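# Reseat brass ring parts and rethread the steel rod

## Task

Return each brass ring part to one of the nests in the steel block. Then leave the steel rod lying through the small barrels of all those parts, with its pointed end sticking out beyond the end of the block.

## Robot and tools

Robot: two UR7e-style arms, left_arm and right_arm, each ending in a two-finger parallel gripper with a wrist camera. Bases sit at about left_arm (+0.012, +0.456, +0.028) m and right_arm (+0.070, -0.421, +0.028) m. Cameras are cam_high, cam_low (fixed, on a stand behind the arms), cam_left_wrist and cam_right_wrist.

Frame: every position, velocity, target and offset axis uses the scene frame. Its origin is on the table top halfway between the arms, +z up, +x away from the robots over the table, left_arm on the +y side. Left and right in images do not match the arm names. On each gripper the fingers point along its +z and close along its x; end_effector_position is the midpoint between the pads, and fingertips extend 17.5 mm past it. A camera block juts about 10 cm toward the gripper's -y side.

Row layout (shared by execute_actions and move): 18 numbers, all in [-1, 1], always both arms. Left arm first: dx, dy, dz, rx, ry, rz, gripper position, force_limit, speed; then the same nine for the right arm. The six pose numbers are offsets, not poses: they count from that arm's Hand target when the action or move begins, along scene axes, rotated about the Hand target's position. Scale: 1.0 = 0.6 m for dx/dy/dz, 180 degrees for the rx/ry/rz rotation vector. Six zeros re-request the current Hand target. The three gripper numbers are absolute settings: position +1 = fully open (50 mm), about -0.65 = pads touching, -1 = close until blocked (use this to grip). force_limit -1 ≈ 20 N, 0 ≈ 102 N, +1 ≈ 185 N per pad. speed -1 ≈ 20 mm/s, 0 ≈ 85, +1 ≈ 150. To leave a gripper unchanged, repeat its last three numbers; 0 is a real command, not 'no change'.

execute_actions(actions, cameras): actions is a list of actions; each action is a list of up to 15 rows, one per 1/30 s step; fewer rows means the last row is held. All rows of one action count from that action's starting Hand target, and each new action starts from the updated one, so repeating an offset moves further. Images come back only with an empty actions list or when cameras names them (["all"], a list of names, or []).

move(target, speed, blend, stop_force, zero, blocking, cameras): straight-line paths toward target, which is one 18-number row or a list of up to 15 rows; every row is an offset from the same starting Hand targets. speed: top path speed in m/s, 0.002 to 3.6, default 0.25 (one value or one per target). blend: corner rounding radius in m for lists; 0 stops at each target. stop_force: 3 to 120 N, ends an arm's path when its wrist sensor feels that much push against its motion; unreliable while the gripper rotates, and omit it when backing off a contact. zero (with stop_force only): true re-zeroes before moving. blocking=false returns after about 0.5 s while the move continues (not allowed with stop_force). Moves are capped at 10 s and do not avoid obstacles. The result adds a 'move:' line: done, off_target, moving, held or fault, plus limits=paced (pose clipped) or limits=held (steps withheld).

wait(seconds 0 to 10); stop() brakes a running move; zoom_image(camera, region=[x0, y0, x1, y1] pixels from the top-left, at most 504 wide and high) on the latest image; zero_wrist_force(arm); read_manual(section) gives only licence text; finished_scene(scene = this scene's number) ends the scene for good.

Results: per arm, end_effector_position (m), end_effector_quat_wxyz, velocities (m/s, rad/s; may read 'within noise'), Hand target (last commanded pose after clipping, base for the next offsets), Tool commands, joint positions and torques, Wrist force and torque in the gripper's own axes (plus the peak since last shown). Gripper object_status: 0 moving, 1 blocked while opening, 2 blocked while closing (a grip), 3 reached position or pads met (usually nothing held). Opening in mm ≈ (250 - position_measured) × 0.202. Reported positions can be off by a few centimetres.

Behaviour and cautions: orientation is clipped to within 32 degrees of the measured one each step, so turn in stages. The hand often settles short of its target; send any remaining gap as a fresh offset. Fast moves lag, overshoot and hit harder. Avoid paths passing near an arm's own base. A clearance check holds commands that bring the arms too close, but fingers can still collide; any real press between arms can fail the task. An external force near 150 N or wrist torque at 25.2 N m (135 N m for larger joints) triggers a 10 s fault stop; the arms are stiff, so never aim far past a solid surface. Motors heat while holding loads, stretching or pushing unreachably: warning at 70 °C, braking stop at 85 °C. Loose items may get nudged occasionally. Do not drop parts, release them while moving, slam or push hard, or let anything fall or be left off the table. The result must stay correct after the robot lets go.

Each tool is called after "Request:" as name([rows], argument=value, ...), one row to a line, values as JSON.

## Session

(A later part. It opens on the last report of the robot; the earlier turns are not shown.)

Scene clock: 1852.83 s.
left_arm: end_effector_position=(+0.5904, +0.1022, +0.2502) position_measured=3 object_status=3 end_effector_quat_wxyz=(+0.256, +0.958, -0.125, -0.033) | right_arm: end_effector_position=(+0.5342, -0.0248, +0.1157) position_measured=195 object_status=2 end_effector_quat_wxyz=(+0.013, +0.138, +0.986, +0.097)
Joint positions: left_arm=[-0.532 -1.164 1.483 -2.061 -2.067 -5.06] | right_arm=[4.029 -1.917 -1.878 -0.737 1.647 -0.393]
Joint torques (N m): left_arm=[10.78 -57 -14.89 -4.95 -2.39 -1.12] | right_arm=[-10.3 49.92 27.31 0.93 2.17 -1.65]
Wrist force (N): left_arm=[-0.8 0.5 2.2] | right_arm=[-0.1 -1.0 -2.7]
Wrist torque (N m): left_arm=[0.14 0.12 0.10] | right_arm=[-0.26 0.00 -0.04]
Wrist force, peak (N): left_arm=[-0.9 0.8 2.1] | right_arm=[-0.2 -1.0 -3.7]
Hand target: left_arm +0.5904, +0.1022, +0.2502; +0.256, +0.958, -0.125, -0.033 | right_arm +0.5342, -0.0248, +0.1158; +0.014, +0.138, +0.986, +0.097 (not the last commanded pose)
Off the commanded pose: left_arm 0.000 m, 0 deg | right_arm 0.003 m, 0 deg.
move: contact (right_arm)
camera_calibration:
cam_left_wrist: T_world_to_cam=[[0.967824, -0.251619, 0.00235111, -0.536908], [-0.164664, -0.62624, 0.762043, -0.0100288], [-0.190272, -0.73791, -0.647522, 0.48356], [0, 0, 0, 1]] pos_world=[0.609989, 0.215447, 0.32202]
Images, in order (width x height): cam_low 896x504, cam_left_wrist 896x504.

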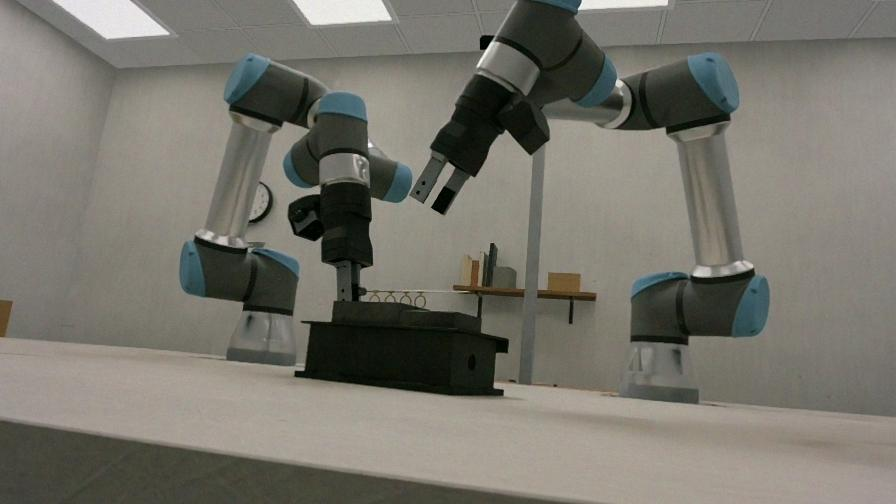

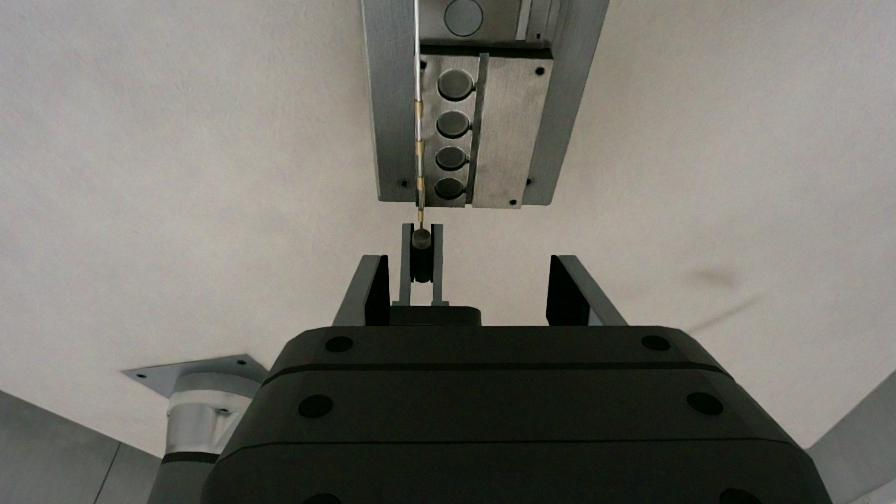

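Request:
move([
  [0,0,0,0,0,0,1,-0.7,0,0,0,0.0005,0,0,0,-0.97,0.2,-1],
  [0,0,0,0,0,0,1,-0.7,0,0.0128,-0.0037,-0.0025,0,0,0,-0.97,0.2,-1],
  [0,0,0,0,0,0,1,-0.7,0,0.0224,-0.0065,-0.0058,0,0,0,-0.97,0.2,-1],
], cameras=["cam_low","cam_left_wrist"], speed=0.02)

Request:
zoom_image(camera="cam_low", region=[320, 250, 470, 330])

Request:
zoom_image(camera="cam_left_wrist", region=[380, 20, 540, 300])

Scene clock: 1871.50 s.
left_arm: end_effector_position=(+0.5904, +0.1022, +0.2502) position_measured=3 object_status=3 end_effector_quat_wxyz=(+0.256, +0.958, -0.125, -0.033) | right_arm: end_effector_position=(+0.5478, -0.0288, +0.1122) position_measured=195 object_status=2 end_effector_quat_wxyz=(+0.013, +0.138, +0.986, +0.097) end_effector_velocity=(-0.001, +0.000, +0.002) end_effector_angular_velocity=(+0.003, -0.001, -0.001)
Joint positions: left_arm=[-0.532 -1.164 1.483 -2.061 -2.067 -5.06] | right_arm=[4.005 -1.939 -1.856 -0.738 1.651 -0.416]
Joint velocities: left_arm=[within noise] | right_arm=[0.001 0.005 -0.002 0 0 0.002]
Joint torques (N m): left_arm=[11 -57.12 -14.7 -4.96 -2.3 -1.07] | right_arm=[9.39 48.27 11.09 4.86 1.93 1.48]
Wrist force (N): left_arm=[-1.0 0.4 2.0] | right_arm=[-1.5 -0.6 -3.6]
Wrist torque (N m): left_arm=[0.14 0.16 0.10] | right_arm=[-0.54 -0.02 0.15]
Wrist force, peak (N): left_arm=[-1.2 0.6 2.2] | right_arm=[-2.0 -0.4 -6.4]
Hand target: left_arm +0.5904, +0.1022, +0.2502; +0.256, +0.958, -0.125, -0.033 | right_arm +0.5477, -0.0287, +0.1123; +0.014, +0.138, +0.986, +0.097
Off the commanded pose: left_arm 0.000 m, 0 deg | right_arm 0.000 m, 0 deg.
move: done
camera_calibration:
cam_left_wrist: T_world_to_cam=[[0.967824, -0.251619, 0.00235111, -0.536908], [-0.164664, -0.62624, 0.762043, -0.0100288], [-0.190272, -0.73791, -0.647522, 0.48356], [0, 0, 0, 1]] pos_world=[0.609989, 0.215447, 0.32202]
Images, in order (width x height): cam_low 896x504, cam_left_wrist 896x504.

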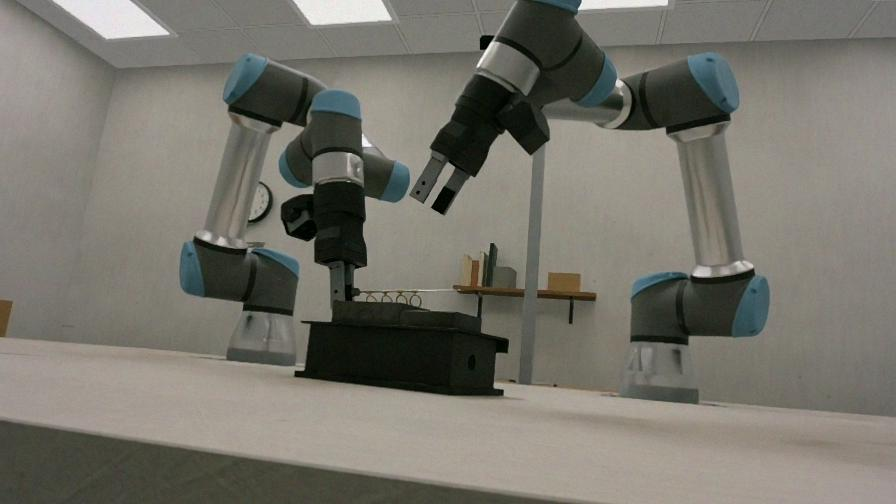

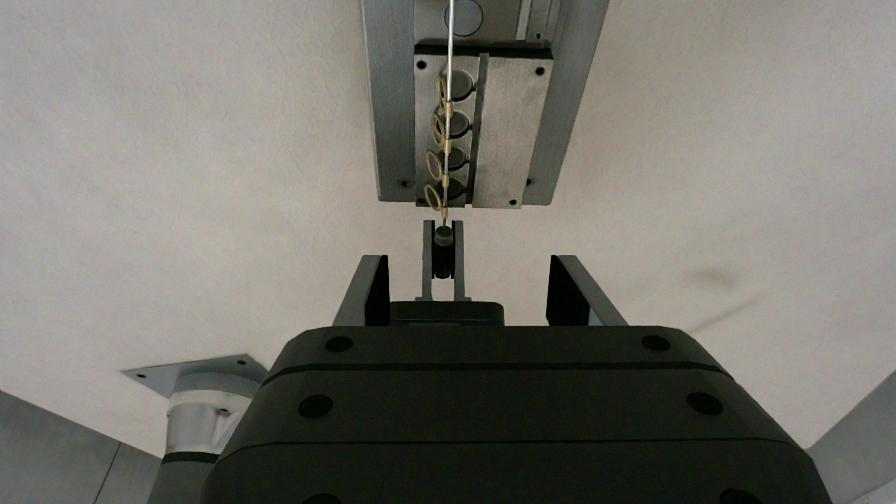

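Scaled by 3.360.

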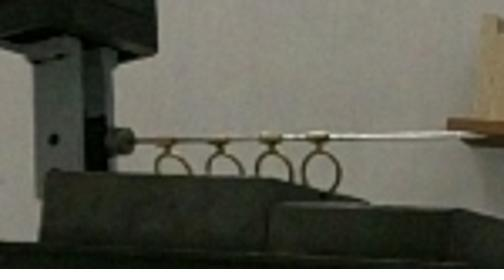

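Scaled by 1.800.

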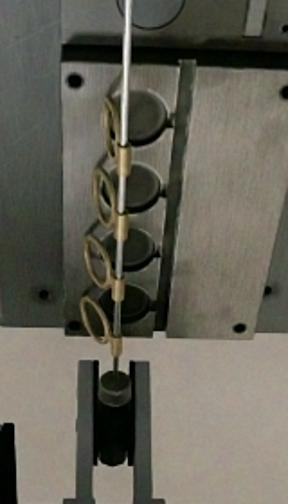

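Request:
move([
  [0,0,0,0,0,0,1,-0.7,0,0.0032,-0.0009,0,0,0,0,-0.97,0.2,-1],
  [0,0,0,0,0,0,1,-0.7,0,0.0128,-0.0037,-0.0035,0,0,0,-0.97,0.2,-1],
  [0,0,0,0,0,0,1,-0.7,0,0.0208,-0.006,-0.0093,0,0,0,-0.97,0.2,-1],
], cameras=["cam_low","cam_left_wrist"], speed=0.02)

Request:
zoom_image(camera="cam_low", region=[320, 250, 470, 330])

Request:
zoom_image(camera="cam_left_wrist", region=[390, 30, 540, 250])

Scene clock: 1882.20 s.
left_arm: end_effector_position=(+0.5904, +0.1022, +0.2502) position_measured=3 object_status=3 end_effector_quat_wxyz=(+0.256, +0.958, -0.125, -0.033) | right_arm: end_effector_position=(+0.5603, -0.0324, +0.1066) position_measured=195 object_status=2 end_effector_quat_wxyz=(+0.014, +0.138, +0.986, +0.097)
Joint positions: left_arm=[-0.532 -1.164 1.483 -2.061 -2.067 -5.06] | right_arm=[3.985 -1.963 -1.838 -0.734 1.655 -0.436]
Joint torques (N m): left_arm=[10.82 -57.5 -15.09 -4.96 -2.27 -1.04] | right_arm=[7.78 53.73 14.47 4.04 2.04 1.37]
Wrist force (N): left_arm=[-0.8 0.4 1.9] | right_arm=[-1.1 -0.5 0.0]
Wrist torque (N m): left_arm=[0.14 0.12 0.10] | right_arm=[-0.15 0.00 0.13]
Wrist force, peak (N): left_arm=[-1.0 0.7 2.3] | right_arm=[-1.8 -0.8 -3.8]
Hand target: left_arm +0.5904, +0.1022, +0.2502; +0.256, +0.958, -0.125, -0.033 | right_arm +0.5601, -0.0323, +0.1067; +0.014, +0.138, +0.986, +0.097
Off the commanded pose: left_arm 0.000 m, 0 deg | right_arm 0.000 m, 0 deg.
move: done
camera_calibration:
cam_left_wrist: T_world_to_cam=[[0.967824, -0.251619, 0.00235111, -0.536908], [-0.164664, -0.62624, 0.762043, -0.0100288], [-0.190272, -0.73791, -0.647522, 0.48356], [0, 0, 0, 1]] pos_world=[0.609989, 0.215447, 0.32202]
Images, in order (width x height): cam_low 896x504, cam_left_wrist 896x504.

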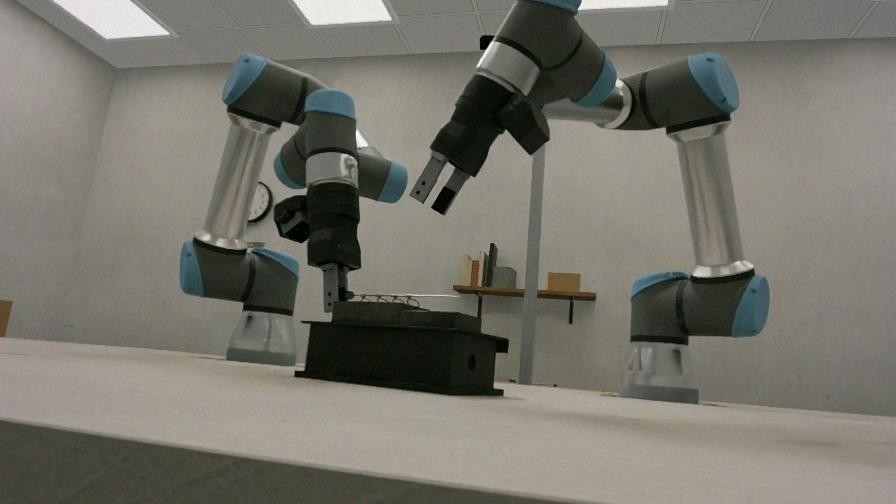

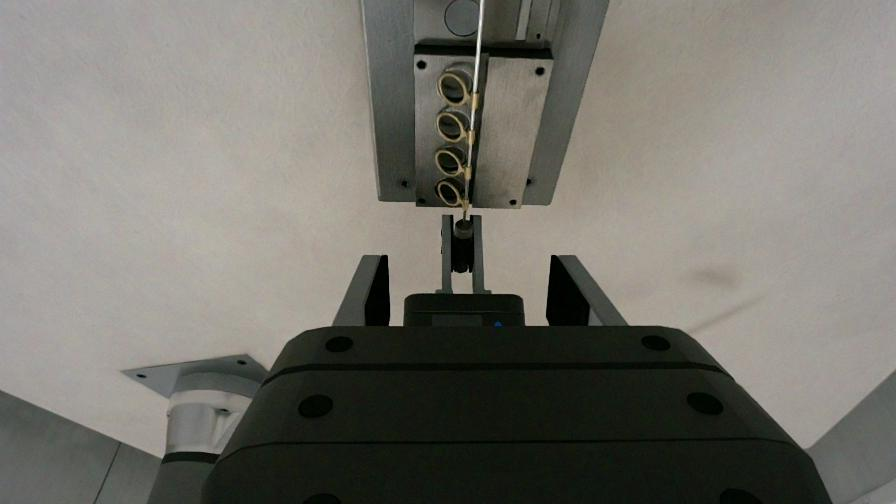

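Scaled by 3.360.

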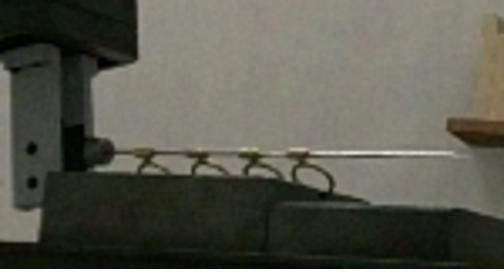

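Scaled by 2.291.

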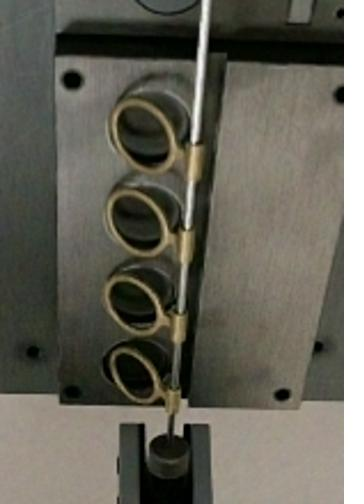

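Request:
move([
  [0,0,0,0,0,0,1,-0.7,0,0.0064,-0.0018,-0.0067,0,0,0,-0.97,0.2,-1],
  [0,0,0,0,0,0,1,-0.7,0,0.0067,-0.0019,-0.0125,0,0,0,-0.97,0.2,-1],
], cameras=["cam_low","cam_left_wrist"], speed=0.02, stop_force=4)

Request:
zoom_image(camera="cam_low", region=[320, 250, 470, 330])

Request:
zoom_image(camera="cam_left_wrist", region=[390, 30, 540, 250])

Scene clock: 1894.37 s.
left_arm: end_effector_position=(+0.5904, +0.1022, +0.2502) position_measured=3 object_status=3 end_effector_quat_wxyz=(+0.256, +0.958, -0.125, -0.033) | right_arm: end_effector_position=(+0.5642, -0.0335, +0.0992) position_measured=195 object_status=2 end_effector_quat_wxyz=(+0.013, +0.138, +0.986, +0.097)
Joint positions: left_arm=[-0.532 -1.164 1.483 -2.061 -2.067 -5.06] | right_arm=[3.978 -1.979 -1.837 -0.72 1.656 -0.443]
Joint torques (N m): left_arm=[10.87 -56.76 -14.73 -4.92 -2.19 -1.18] | right_arm=[-10.59 54.81 28.18 1.32 2.47 0.63]
Wrist force (N): left_arm=[-1.1 0.8 1.8] | right_arm=[-1.4 -1.0 0.2]
Wrist torque (N m): left_arm=[0.20 0.17 0.10] | right_arm=[-0.14 -0.03 0.15]
Wrist force, peak (N): left_arm=[-0.9 0.8 2.1] | right_arm=[-2.2 -1.5 0.2]
Hand target: left_arm +0.5904, +0.1022, +0.2502; +0.256, +0.958, -0.125, -0.033 | right_arm +0.5642, -0.0335, +0.0992; +0.014, +0.138, +0.986, +0.097
Off the commanded pose: left_arm 0.000 m, 0 deg | right_arm 0.000 m, 0 deg.
move: done
camera_calibration:
cam_left_wrist: T_world_to_cam=[[0.967824, -0.251619, 0.00235111, -0.536908], [-0.164664, -0.62624, 0.762043, -0.0100288], [-0.190272, -0.73791, -0.647522, 0.48356], [0, 0, 0, 1]] pos_world=[0.609989, 0.215447, 0.32202]
Images, in order (width x height): cam_low 896x504, cam_left_wrist 896x504.

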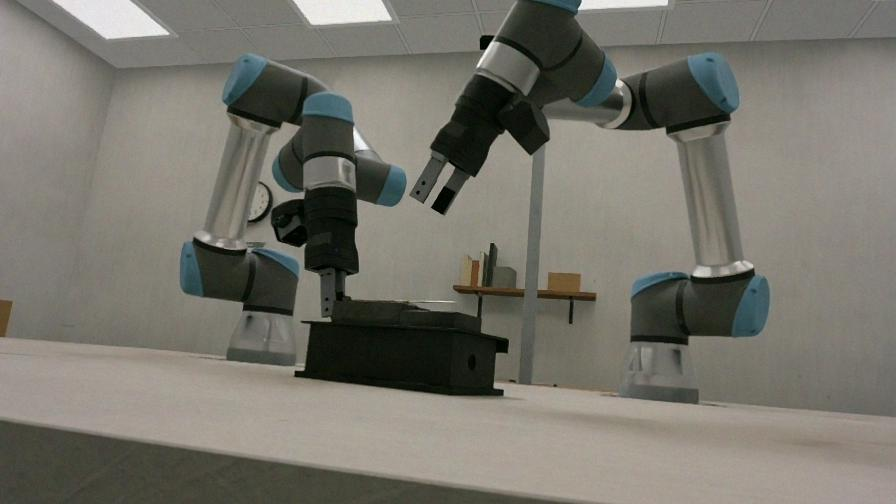

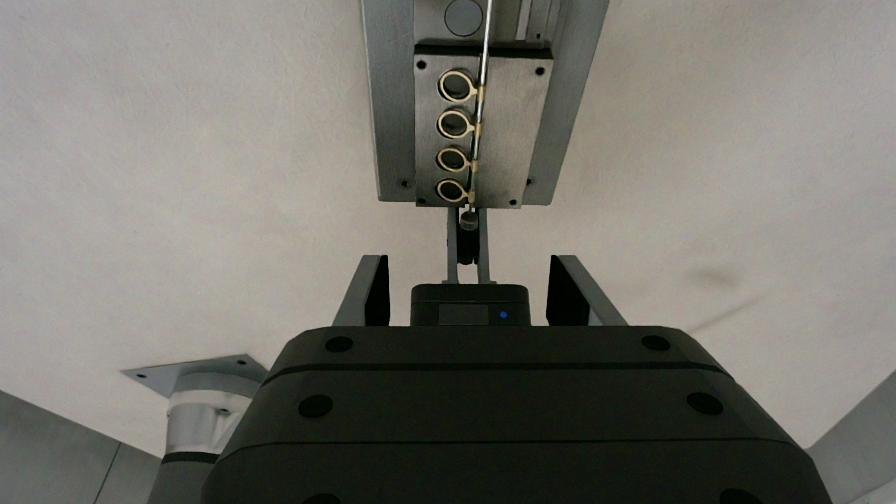

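Scaled by 3.360.

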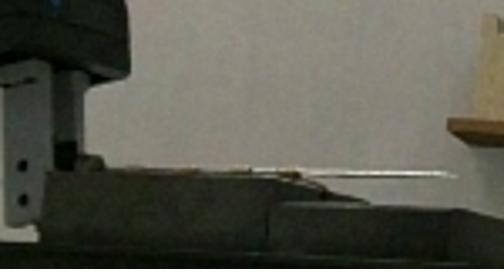

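Scaled by 2.291.

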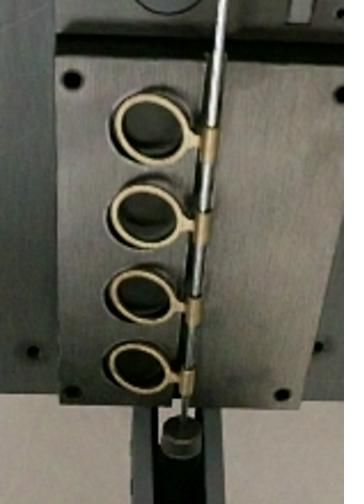

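Request:
zoom_image(camera="cam_left_wrist", region=[430, 40, 500, 130])

Request:
zoom_image(camera="cam_left_wrist", region=[425, 125, 495, 235])

Scaled by 5.600.

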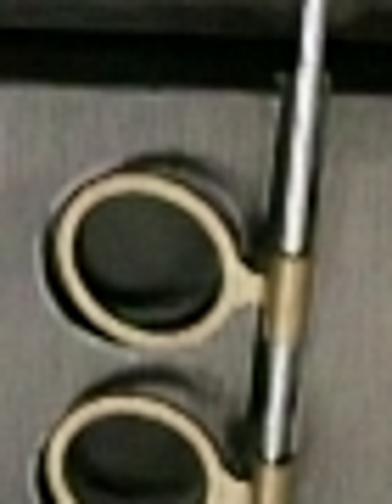

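Scaled by 4.582.

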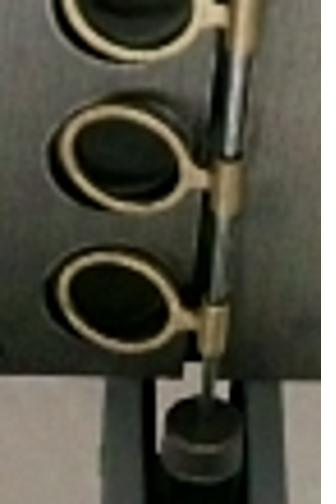

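Request:
move([
  [0,0,0,0,0,0,1,-0.7,0,-0.0016,0.0005,-0.0017,0,0,0,-0.97,0.2,-1],
  [0,0,0,0,0,0,1,-0.7,0,-0.0016,0.0005,-0.0058,0,0,0,-0.97,0.2,-1],
], cameras=["cam_low","cam_left_wrist"], speed=0.01, stop_force=3.5)

Request:
zoom_image(camera="cam_left_wrist", region=[430, 40, 500, 130])

Request:
zoom_image(camera="cam_left_wrist", region=[425, 125, 495, 235])

Request:
zoom_image(camera="cam_low", region=[320, 260, 470, 330])

Scene clock: 1911.63 s.
left_arm: end_effector_position=(+0.5904, +0.1022, +0.2502) position_measured=3 object_status=3 end_effector_quat_wxyz=(+0.256, +0.958, -0.125, -0.033) | right_arm: end_effector_position=(+0.5632, -0.0332, +0.0956) position_measured=195 object_status=2 end_effector_quat_wxyz=(+0.013, +0.138, +0.986, +0.097)
Joint positions: left_arm=[-0.532 -1.164 1.483 -2.061 -2.067 -5.06] | right_arm=[3.98 -1.983 -1.842 -0.71 1.656 -0.441]
Joint torques (N m): left_arm=[10.57 -57.32 -14.98 -4.87 -2.09 -1.11] | right_arm=[14.06 50.04 25.59 0.6 0.14 -2.31]
Wrist force (N): left_arm=[-0.9 0.7 1.9] | right_arm=[-6.7 -2.2 -0.5]
Wrist torque (N m): left_arm=[0.18 0.15 0.11] | right_arm=[-0.26 -0.09 0.57]
Wrist force, peak (N): left_arm=[-1.1 0.4 2.2] | right_arm=[-6.9 -2.6 -0.7]
Hand target: left_arm +0.5904, +0.1022, +0.2502; +0.256, +0.958, -0.125, -0.033 | right_arm +0.5632, -0.0332, +0.0957; +0.014, +0.138, +0.986, +0.097
Off the commanded pose: left_arm 0.000 m, 0 deg | right_arm 0.000 m, 0 deg.
move: done
camera_calibration:
cam_left_wrist: T_world_to_cam=[[0.967824, -0.251619, 0.00235111, -0.536908], [-0.164664, -0.62624, 0.762043, -0.0100288], [-0.190272, -0.73791, -0.647522, 0.48356], [0, 0, 0, 1]] pos_world=[0.609989, 0.215447, 0.32202]
Images, in order (width x height): cam_low 896x504, cam_left_wrist 896x504.

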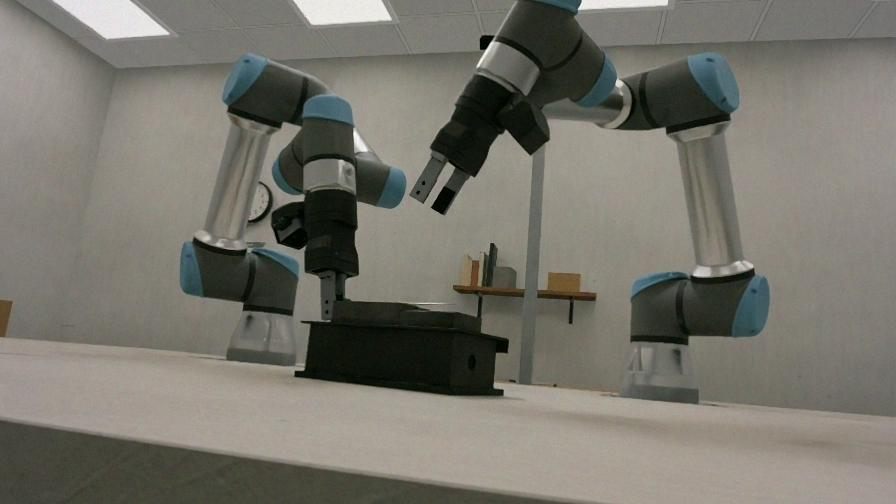

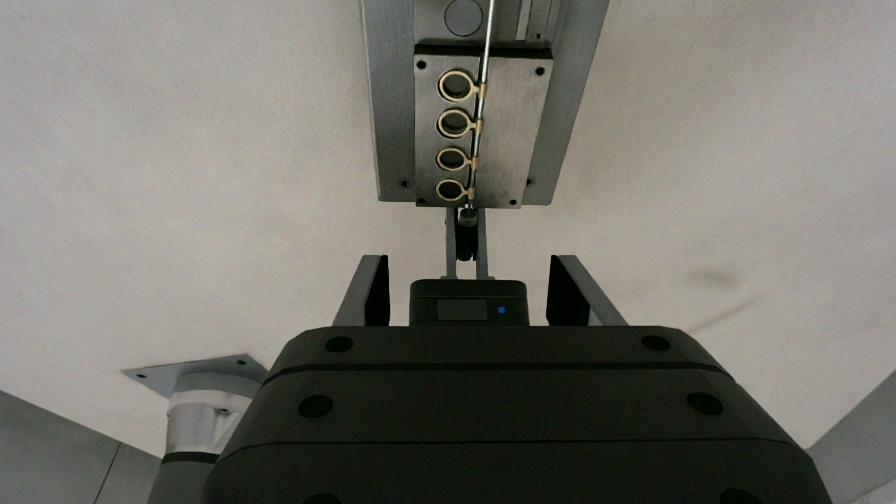

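Scaled by 5.600.

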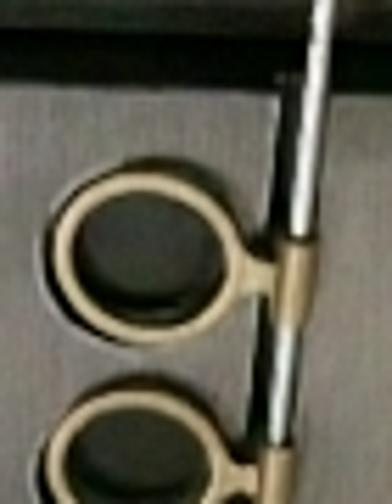

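Scaled by 4.582.

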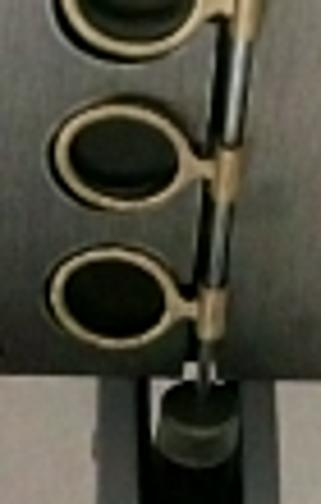

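Scaled by 3.360.

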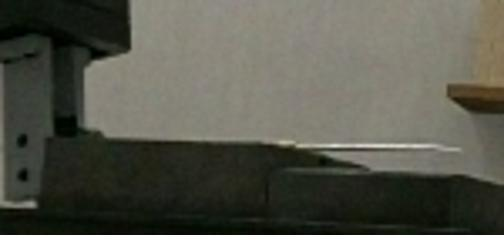

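Request:
zoom_image(camera="cam_left_wrist", region=[432, 60, 492, 110])

Request:
zoom_image(camera="cam_left_wrist", region=[432, 100, 492, 150])

Request:
zoom_image(camera="cam_left_wrist", region=[430, 140, 490, 215])

Scaled by 8.400.

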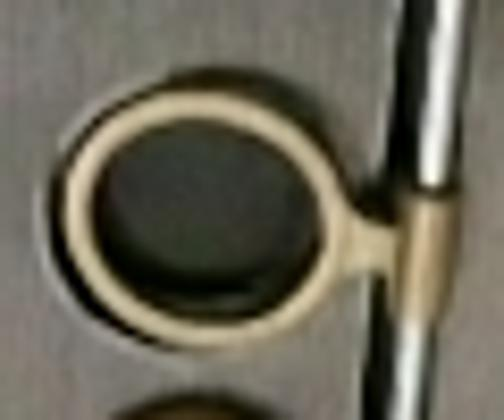

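Scaled by 8.400.

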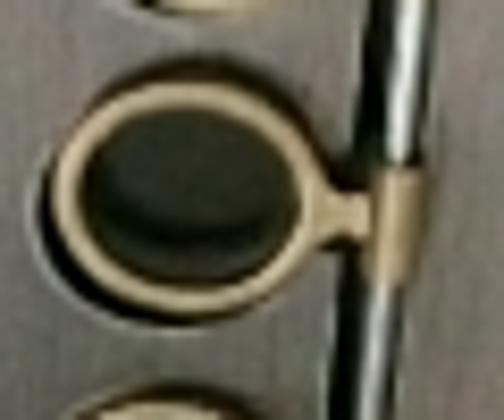

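Scaled by 6.720.

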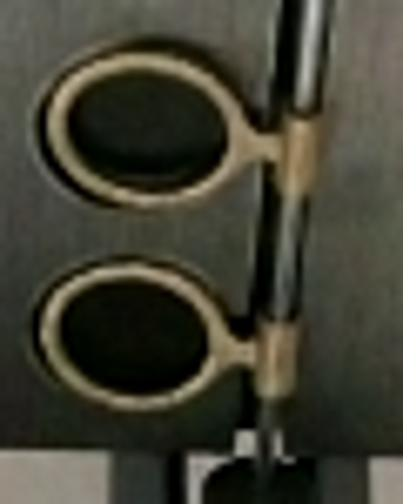

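Request:
wait(seconds=0.1, cameras=["all"])

Request:
zoom_image(camera="cam_left_wrist", region=[420, 50, 520, 220])

Request:
zoom_image(camera="cam_low", region=[320, 260, 470, 330])

Scene clock: 1959.67 s.
left_arm: end_effector_position=(+0.5904, +0.1022, +0.2502) position_measured=3 object_status=3 end_effector_quat_wxyz=(+0.256, +0.958, -0.125, -0.033) | right_arm: end_effector_position=(+0.5632, -0.0332, +0.0957) position_measured=195 object_status=2 end_effector_quat_wxyz=(+0.014, +0.138, +0.986, +0.097)
Joint positions: left_arm=[-0.532 -1.164 1.483 -2.061 -2.067 -5.06] | right_arm=[3.98 -1.983 -1.842 -0.71 1.656 -0.441]
Joint torques (N m): left_arm=[10.67 -56.9 -15.78 -4.91 -2.12 -1.1] | right_arm=[12.72 54.31 27.3 1.29 3.32 -1.94]
Wrist force (N): left_arm=[-0.9 0.5 2.0] | right_arm=[-6.7 -2.4 -0.6]
Wrist torque (N m): left_arm=[0.15 0.14 0.10] | right_arm=[-0.28 -0.05 0.54]
Wrist force, peak (N): left_arm=[-0.8 0.7 2.2] | right_arm=[-6.8 -2.3 -0.7]
Hand target: left_arm +0.5904, +0.1022, +0.2502; +0.256, +0.958, -0.125, -0.033 | right_arm +0.5632, -0.0332, +0.0957; +0.014, +0.138, +0.986, +0.097
Tool commands: left_gripper/position=+1.0 left_gripper/force_limit=-0.7 left_gripper/speed=+0.0 right_gripper/position=-0.97 right_gripper/force_limit=+0.2 right_gripper/speed=-1.0
Off the commanded pose: left_arm 0.000 m, 0 deg | right_arm 0.000 m, 0 deg.
wait: 0.10 s; at rest from the start
camera_calibration:
cam_left_wrist: T_world_to_cam=[[0.967824, -0.251619, 0.00235111, -0.536908], [-0.164664, -0.62624, 0.762043, -0.0100288], [-0.190272, -0.73791, -0.647522, 0.48356], [0, 0, 0, 1]] pos_world=[0.609989, 0.215447, 0.32202]
cam_right_wrist: T_world_to_cam=[[-0.962112, 0.272623, 0.00418941, 0.559914], [0.2338, 0.817003, 0.527109, -0.140078], [0.140279, 0.508118, -0.849787, 0.145367], [0, 0, 0, 1]] pos_world=[0.551058, -0.112064, 0.195022]

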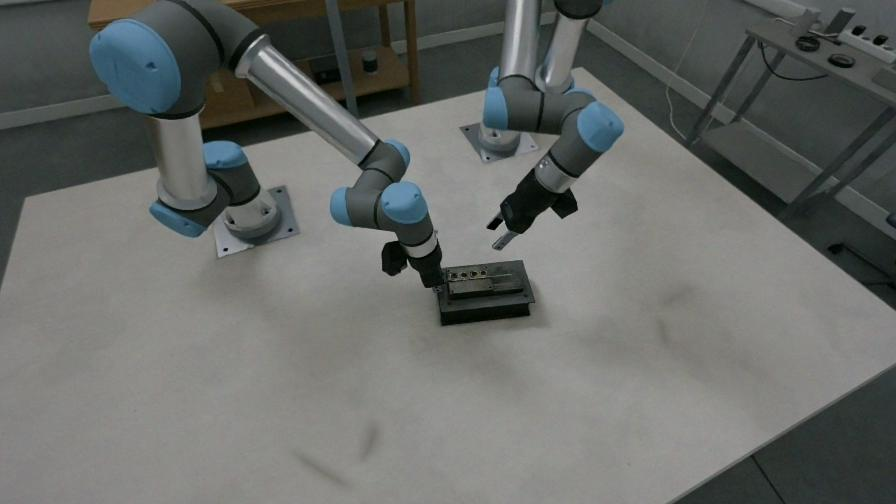

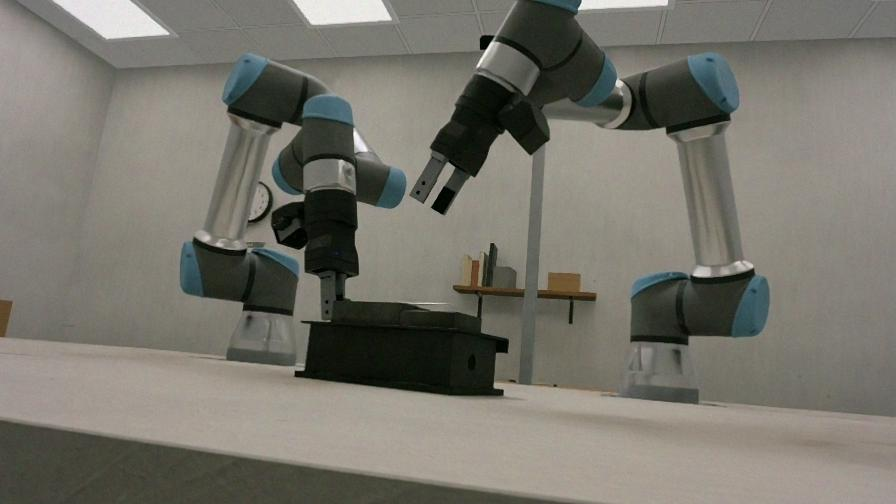

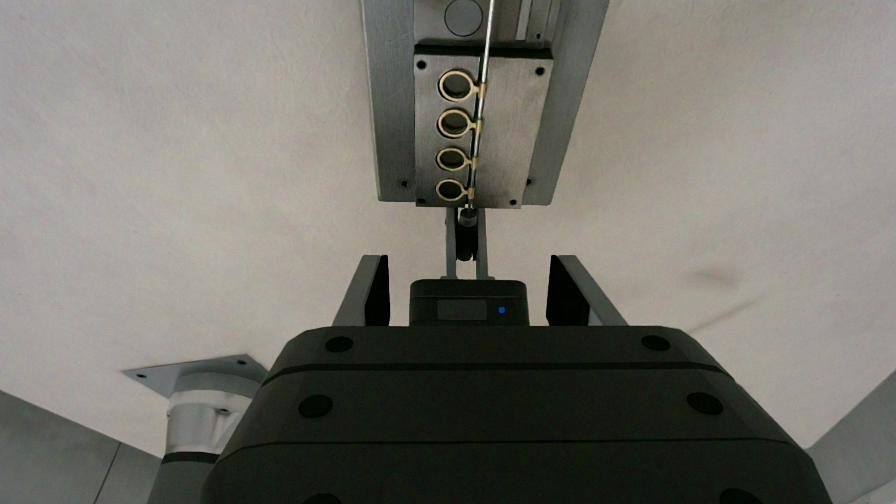

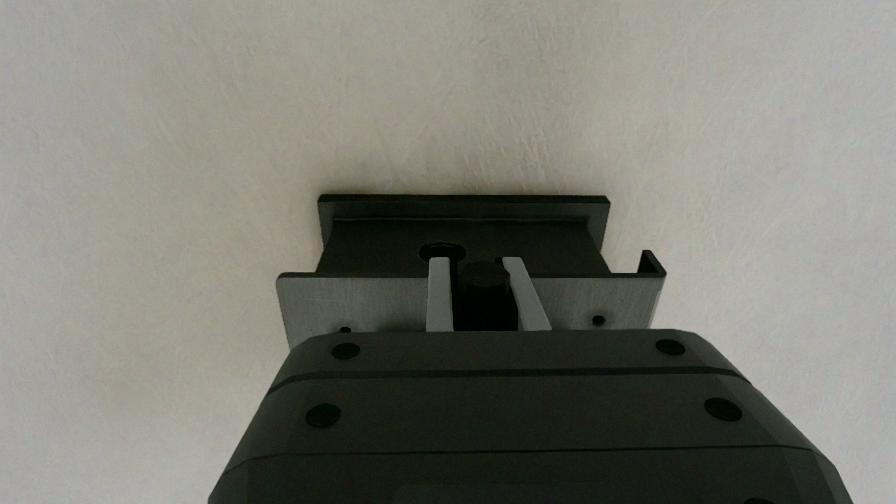

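Scaled by 2.965.

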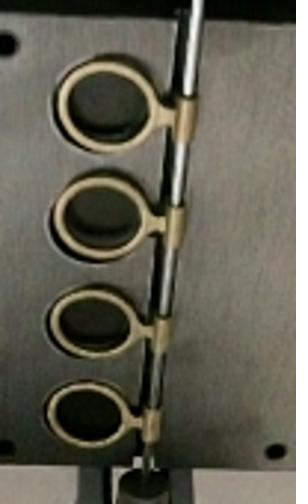

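Scaled by 3.360.

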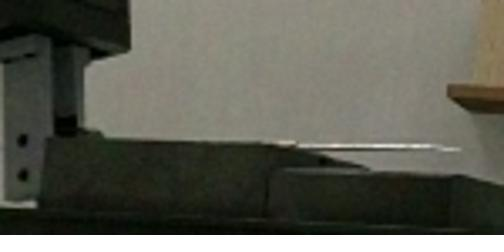

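Request:
move(target=[0,0,0,0,0,0,1,-0.7,0,0,0,0.0025,0,0,0,-0.97,0.2,-1], speed=0.01)

Request:
move(target=[0,0,0,0,0,0,1,-0.7,0,0,0,0.0025,0,0,0,-0.97,0.2,-1], speed=0.01, cameras=["cam_left_wrist"])

Request:
zoom_image(camera="cam_left_wrist", region=[420, 50, 520, 220])

Scene clock: 1975.20 s.
left_arm: end_effector_position=(+0.5904, +0.1022, +0.2502) position_measured=3 object_status=3 end_effector_quat_wxyz=(+0.256, +0.958, -0.125, -0.033) | right_arm: end_effector_position=(+0.5632, -0.0332, +0.0972) position_measured=195 object_status=2 end_effector_quat_wxyz=(+0.013, +0.138, +0.986, +0.097)
Joint positions: left_arm=[-0.532 -1.164 1.483 -2.061 -2.067 -5.06] | right_arm=[3.98 -1.981 -1.841 -0.714 1.656 -0.441]
Joint torques (N m): left_arm=[9.72 -56.85 -15.34 -4.98 -2.04 -1.17] | right_arm=[10.8 50.22 25.58 1.67 3.13 -1.01]
Wrist force (N): left_arm=[-0.9 0.5 1.7] | right_arm=[-4.0 -1.6 -0.3]
Wrist torque (N m): left_arm=[0.15 0.15 0.10] | right_arm=[-0.22 -0.03 0.30]
Wrist force, peak (N): left_arm=[-1.2 0.5 2.2] | right_arm=[-6.7 -2.4 -0.6]
Hand target: left_arm +0.5904, +0.1022, +0.2502; +0.256, +0.958, -0.125, -0.033 | right_arm +0.5632, -0.0332, +0.0972; +0.014, +0.138, +0.986, +0.097
Off the commanded pose: left_arm 0.000 m, 0 deg | right_arm 0.000 m, 0 deg.
move: done

Scene clock: 1975.90 s.
left_arm: end_effector_position=(+0.5904, +0.1022, +0.2502) position_measured=3 object_status=3 end_effector_quat_wxyz=(+0.256, +0.958, -0.125, -0.033) | right_arm: end_effector_position=(+0.5632, -0.0332, +0.0987) position_measured=195 object_status=2 end_effector_quat_wxyz=(+0.013, +0.138, +0.986, +0.097)
Joint positions: left_arm=[-0.532 -1.164 1.483 -2.061 -2.067 -5.06] | right_arm=[3.98 -1.978 -1.839 -0.718 1.656 -0.441]
Joint torques (N m): left_arm=[9.83 -56.33 -15.92 -4.97 -2.09 -1.23] | right_arm=[10.69 50.69 25.65 1.75 2.14 -0.91]
Wrist force (N): left_arm=[-0.9 0.4 2.0] | right_arm=[-2.9 -1.1 0.0]
Wrist torque (N m): left_arm=[0.13 0.15 0.10] | right_arm=[-0.18 -0.04 0.20]
Wrist force, peak (N): left_arm=[-1.0 0.5 2.1] | right_arm=[-4.0 -1.5 -0.1]
Hand target: left_arm +0.5904, +0.1022, +0.2502; +0.256, +0.958, -0.125, -0.033 | right_arm +0.5632, -0.0332, +0.0987; +0.014, +0.138, +0.986, +0.097
Off the commanded pose: left_arm 0.000 m, 0 deg | right_arm 0.000 m, 0 deg.
move: done
camera_calibration:
cam_left_wrist: T_world_to_cam=[[0.967824, -0.251619, 0.00235111, -0.536908], [-0.164664, -0.62624, 0.762043, -0.0100288], [-0.190272, -0.73791, -0.647522, 0.48356], [0, 0, 0, 1]] pos_world=[0.609989, 0.215447, 0.32202]
Images, in order (width x height): cam_left_wrist 896x504.

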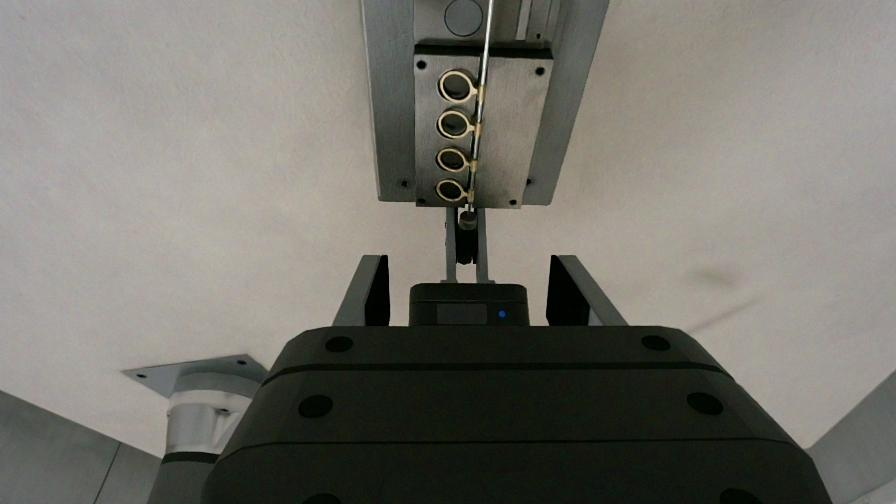

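Scaled by 2.965.

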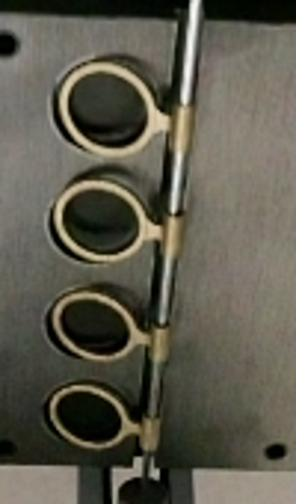

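Request:
zoom_image(camera="cam_left_wrist", region=[432, 60, 492, 100])

Request:
zoom_image(camera="cam_left_wrist", region=[432, 100, 492, 140])

Request:
zoom_image(camera="cam_left_wrist", region=[430, 138, 490, 178])

Request:
zoom_image(camera="cam_left_wrist", region=[430, 172, 490, 212])

Scaled by 8.400.

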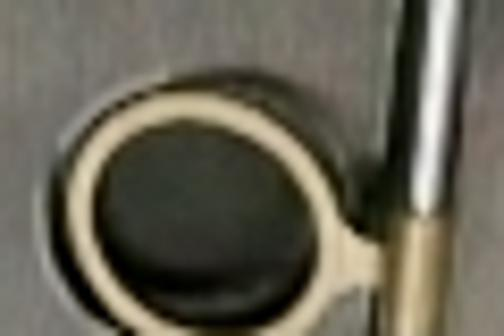

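Scaled by 8.400.

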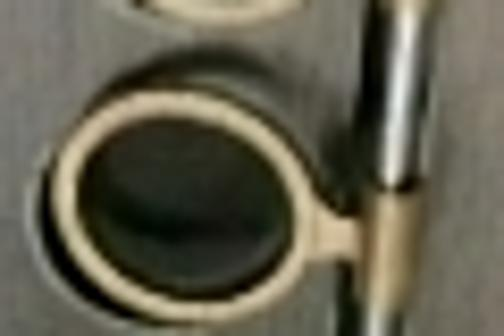

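Scaled by 8.400.

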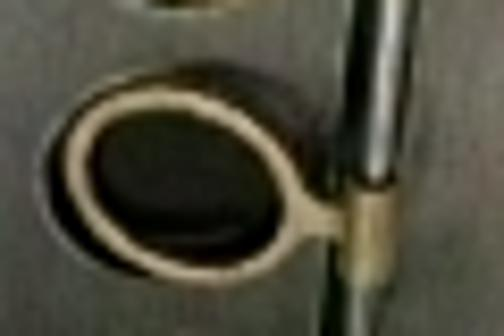

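Scaled by 8.400.

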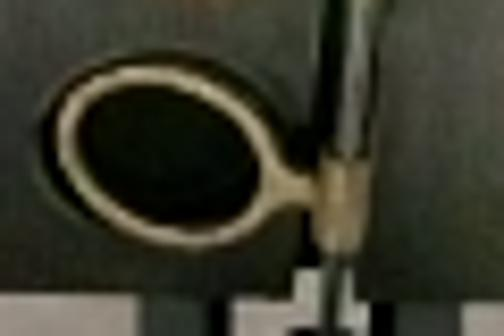

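Request:
move(target=[0,0,0,0,0,0,1,-0.7,0,0.0008,-0.00023,0,0,0,0,-0.97,0.2,-1], speed=0.01)

Request:
move(target=[0,0,0,0,0,0,1,-0.7,0,0.0008,-0.00023,0,0,0,0,-0.97,0.2,-1], speed=0.01)

Request:
move(target=[0,0,0,0,0,0,1,-0.7,0,-0.0016,0.00046,0,0,0,0.0028,-0.97,0.2,-1], speed=0.01, cameras=["cam_left_wrist"])

Request:
zoom_image(camera="cam_left_wrist", region=[420, 50, 520, 220])

Scene clock: 2031.67 s.
left_arm: end_effector_position=(+0.5904, +0.1022, +0.2502) position_measured=3 object_status=3 end_effector_quat_wxyz=(+0.256, +0.958, -0.125, -0.033) | right_arm: end_effector_position=(+0.5637, -0.0333, +0.0987) position_measured=195 object_status=2 end_effector_quat_wxyz=(+0.014, +0.138, +0.986, +0.097)
Joint positions: left_arm=[-0.532 -1.164 1.483 -2.061 -2.067 -5.06] | right_arm=[3.979 -1.979 -1.838 -0.718 1.656 -0.442]
Joint torques (N m): left_arm=[9.93 -56.75 -15.72 -4.97 -2.14 -1.06] | right_arm=[-10.32 31.14 26.58 1.17 2.84 -1.54]
Wrist force (N): left_arm=[-0.7 0.4 2.1] | right_arm=[-1.8 -1.1 0.4]
Wrist torque (N m): left_arm=[0.13 0.11 0.10] | right_arm=[-0.15 -0.02 0.14]
Wrist force, peak (N): left_arm=[-0.9 0.8 2.2] | right_arm=[-3.1 -1.1 0.0]
Hand target: left_arm +0.5904, +0.1022, +0.2502; +0.256, +0.958, -0.125, -0.033 | right_arm +0.5637, -0.0333, +0.0987; +0.014, +0.138, +0.986, +0.097
Off the commanded pose: left_arm 0.000 m, 0 deg | right_arm 0.000 m, 0 deg.
move: done

Scene clock: 2032.37 s.
left_arm: end_effector_position=(+0.5904, +0.1022, +0.2502) position_measured=3 object_status=3 end_effector_quat_wxyz=(+0.256, +0.958, -0.125, -0.033) | right_arm: end_effector_position=(+0.5642, -0.0335, +0.0987) position_measured=195 object_status=2 end_effector_quat_wxyz=(+0.013, +0.138, +0.986, +0.097)
Joint positions: left_arm=[-0.532 -1.164 1.483 -2.061 -2.067 -5.06] | right_arm=[3.978 -1.979 -1.837 -0.718 1.656 -0.443]
Joint torques (N m): left_arm=[10.54 -57.09 -15.38 -4.94 -1.98 -1.14] | right_arm=[-10.16 31.77 26.97 1.5 2.32 -1.38]
Wrist force (N): left_arm=[-0.8 0.6 1.7] | right_arm=[-0.2 -1.2 0.6]
Wrist torque (N m): left_arm=[0.16 0.12 0.11] | right_arm=[-0.13 -0.01 0.02]
Wrist force, peak (N): left_arm=[-1.0 0.8 2.0] | right_arm=[-1.8 -1.1 0.4]
Hand target: left_arm +0.5904, +0.1022, +0.2502; +0.256, +0.958, -0.125, -0.033 | right_arm +0.5642, -0.0334, +0.0987; +0.014, +0.138, +0.986, +0.097
Off the commanded pose: left_arm 0.000 m, 0 deg | right_arm 0.000 m, 0 deg.
move: done

Scene clock: 2033.07 s.
left_arm: end_effector_position=(+0.5904, +0.1022, +0.2502) position_measured=3 object_status=3 end_effector_quat_wxyz=(+0.256, +0.958, -0.125, -0.033) | right_arm: end_effector_position=(+0.5632, -0.0332, +0.0987) position_measured=195 object_status=2 end_effector_quat_wxyz=(+0.013, +0.133, +0.986, +0.097)
Joint positions: left_arm=[-0.532 -1.164 1.483 -2.061 -2.067 -5.06] | right_arm=[3.979 -1.979 -1.838 -0.719 1.657 -0.451]
Joint torques (N m): left_arm=[9.97 -56.07 -15.8 -4.96 -1.99 -1.1] | right_arm=[13.24 52.53 12.17 0.32 3.82 -0.6]
Wrist force (N): left_arm=[-0.6 0.5 2.0] | right_arm=[-6.9 -1.7 -1.2]
Wrist torque (N m): left_arm=[0.14 0.09 0.10] | right_arm=[-0.32 -0.07 0.66]
Wrist force, peak (N): left_arm=[-0.9 0.7 2.1] | right_arm=[-7.0 -1.7 -1.2]
Hand target: left_arm +0.5904, +0.1022, +0.2502; +0.256, +0.958, -0.125, -0.033 | right_arm +0.5632, -0.0332, +0.0987; +0.013, +0.133, +0.986, +0.097
Off the commanded pose: left_arm 0.000 m, 0 deg | right_arm 0.000 m, 0 deg.
move: done
camera_calibration:
cam_left_wrist: T_world_to_cam=[[0.967824, -0.251619, 0.00235111, -0.536908], [-0.164664, -0.62624, 0.762043, -0.0100288], [-0.190272, -0.73791, -0.647522, 0.48356], [0, 0, 0, 1]] pos_world=[0.609989, 0.215447, 0.32202]
Images, in order (width x height): cam_left_wrist 896x504.

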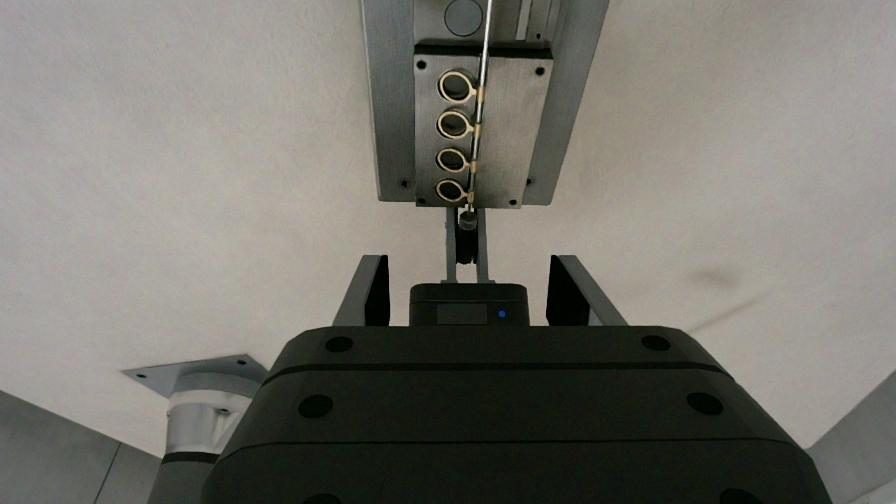

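Scaled by 2.965.

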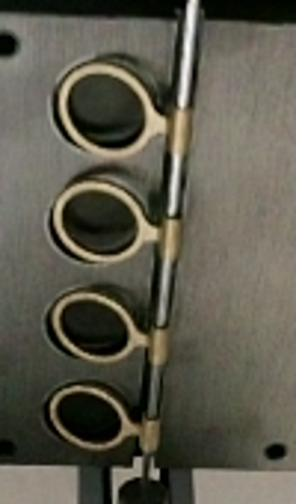

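Request:
zoom_image(camera="cam_left_wrist", region=[464, 68, 494, 108])

Request:
zoom_image(camera="cam_left_wrist", region=[460, 106, 490, 146])

Request:
zoom_image(camera="cam_left_wrist", region=[456, 144, 486, 184])

Request:
zoom_image(camera="cam_left_wrist", region=[454, 174, 484, 214])

Scaled by 12.600.

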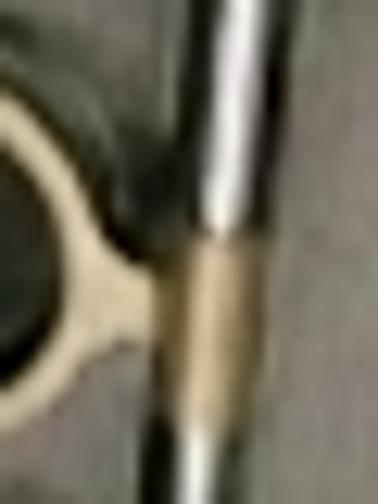

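Scaled by 12.600.

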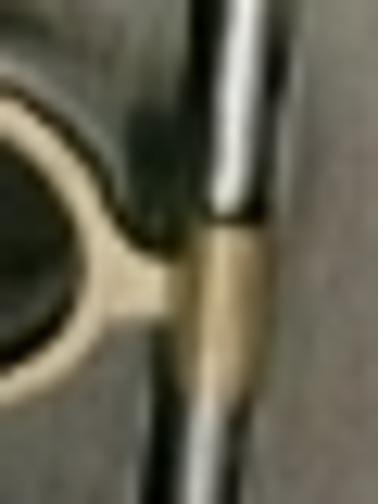

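Scaled by 12.600.

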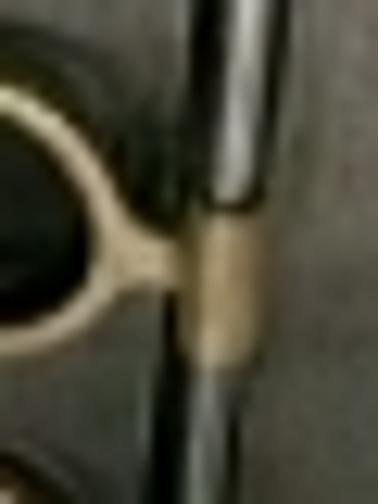

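Scaled by 12.600.

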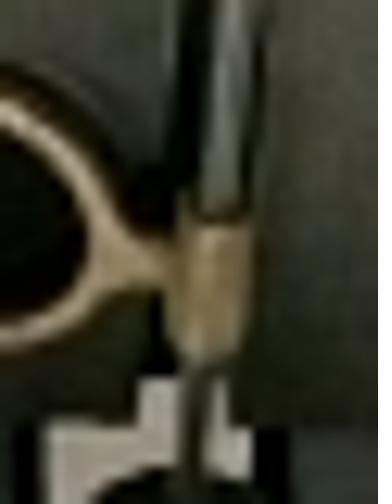

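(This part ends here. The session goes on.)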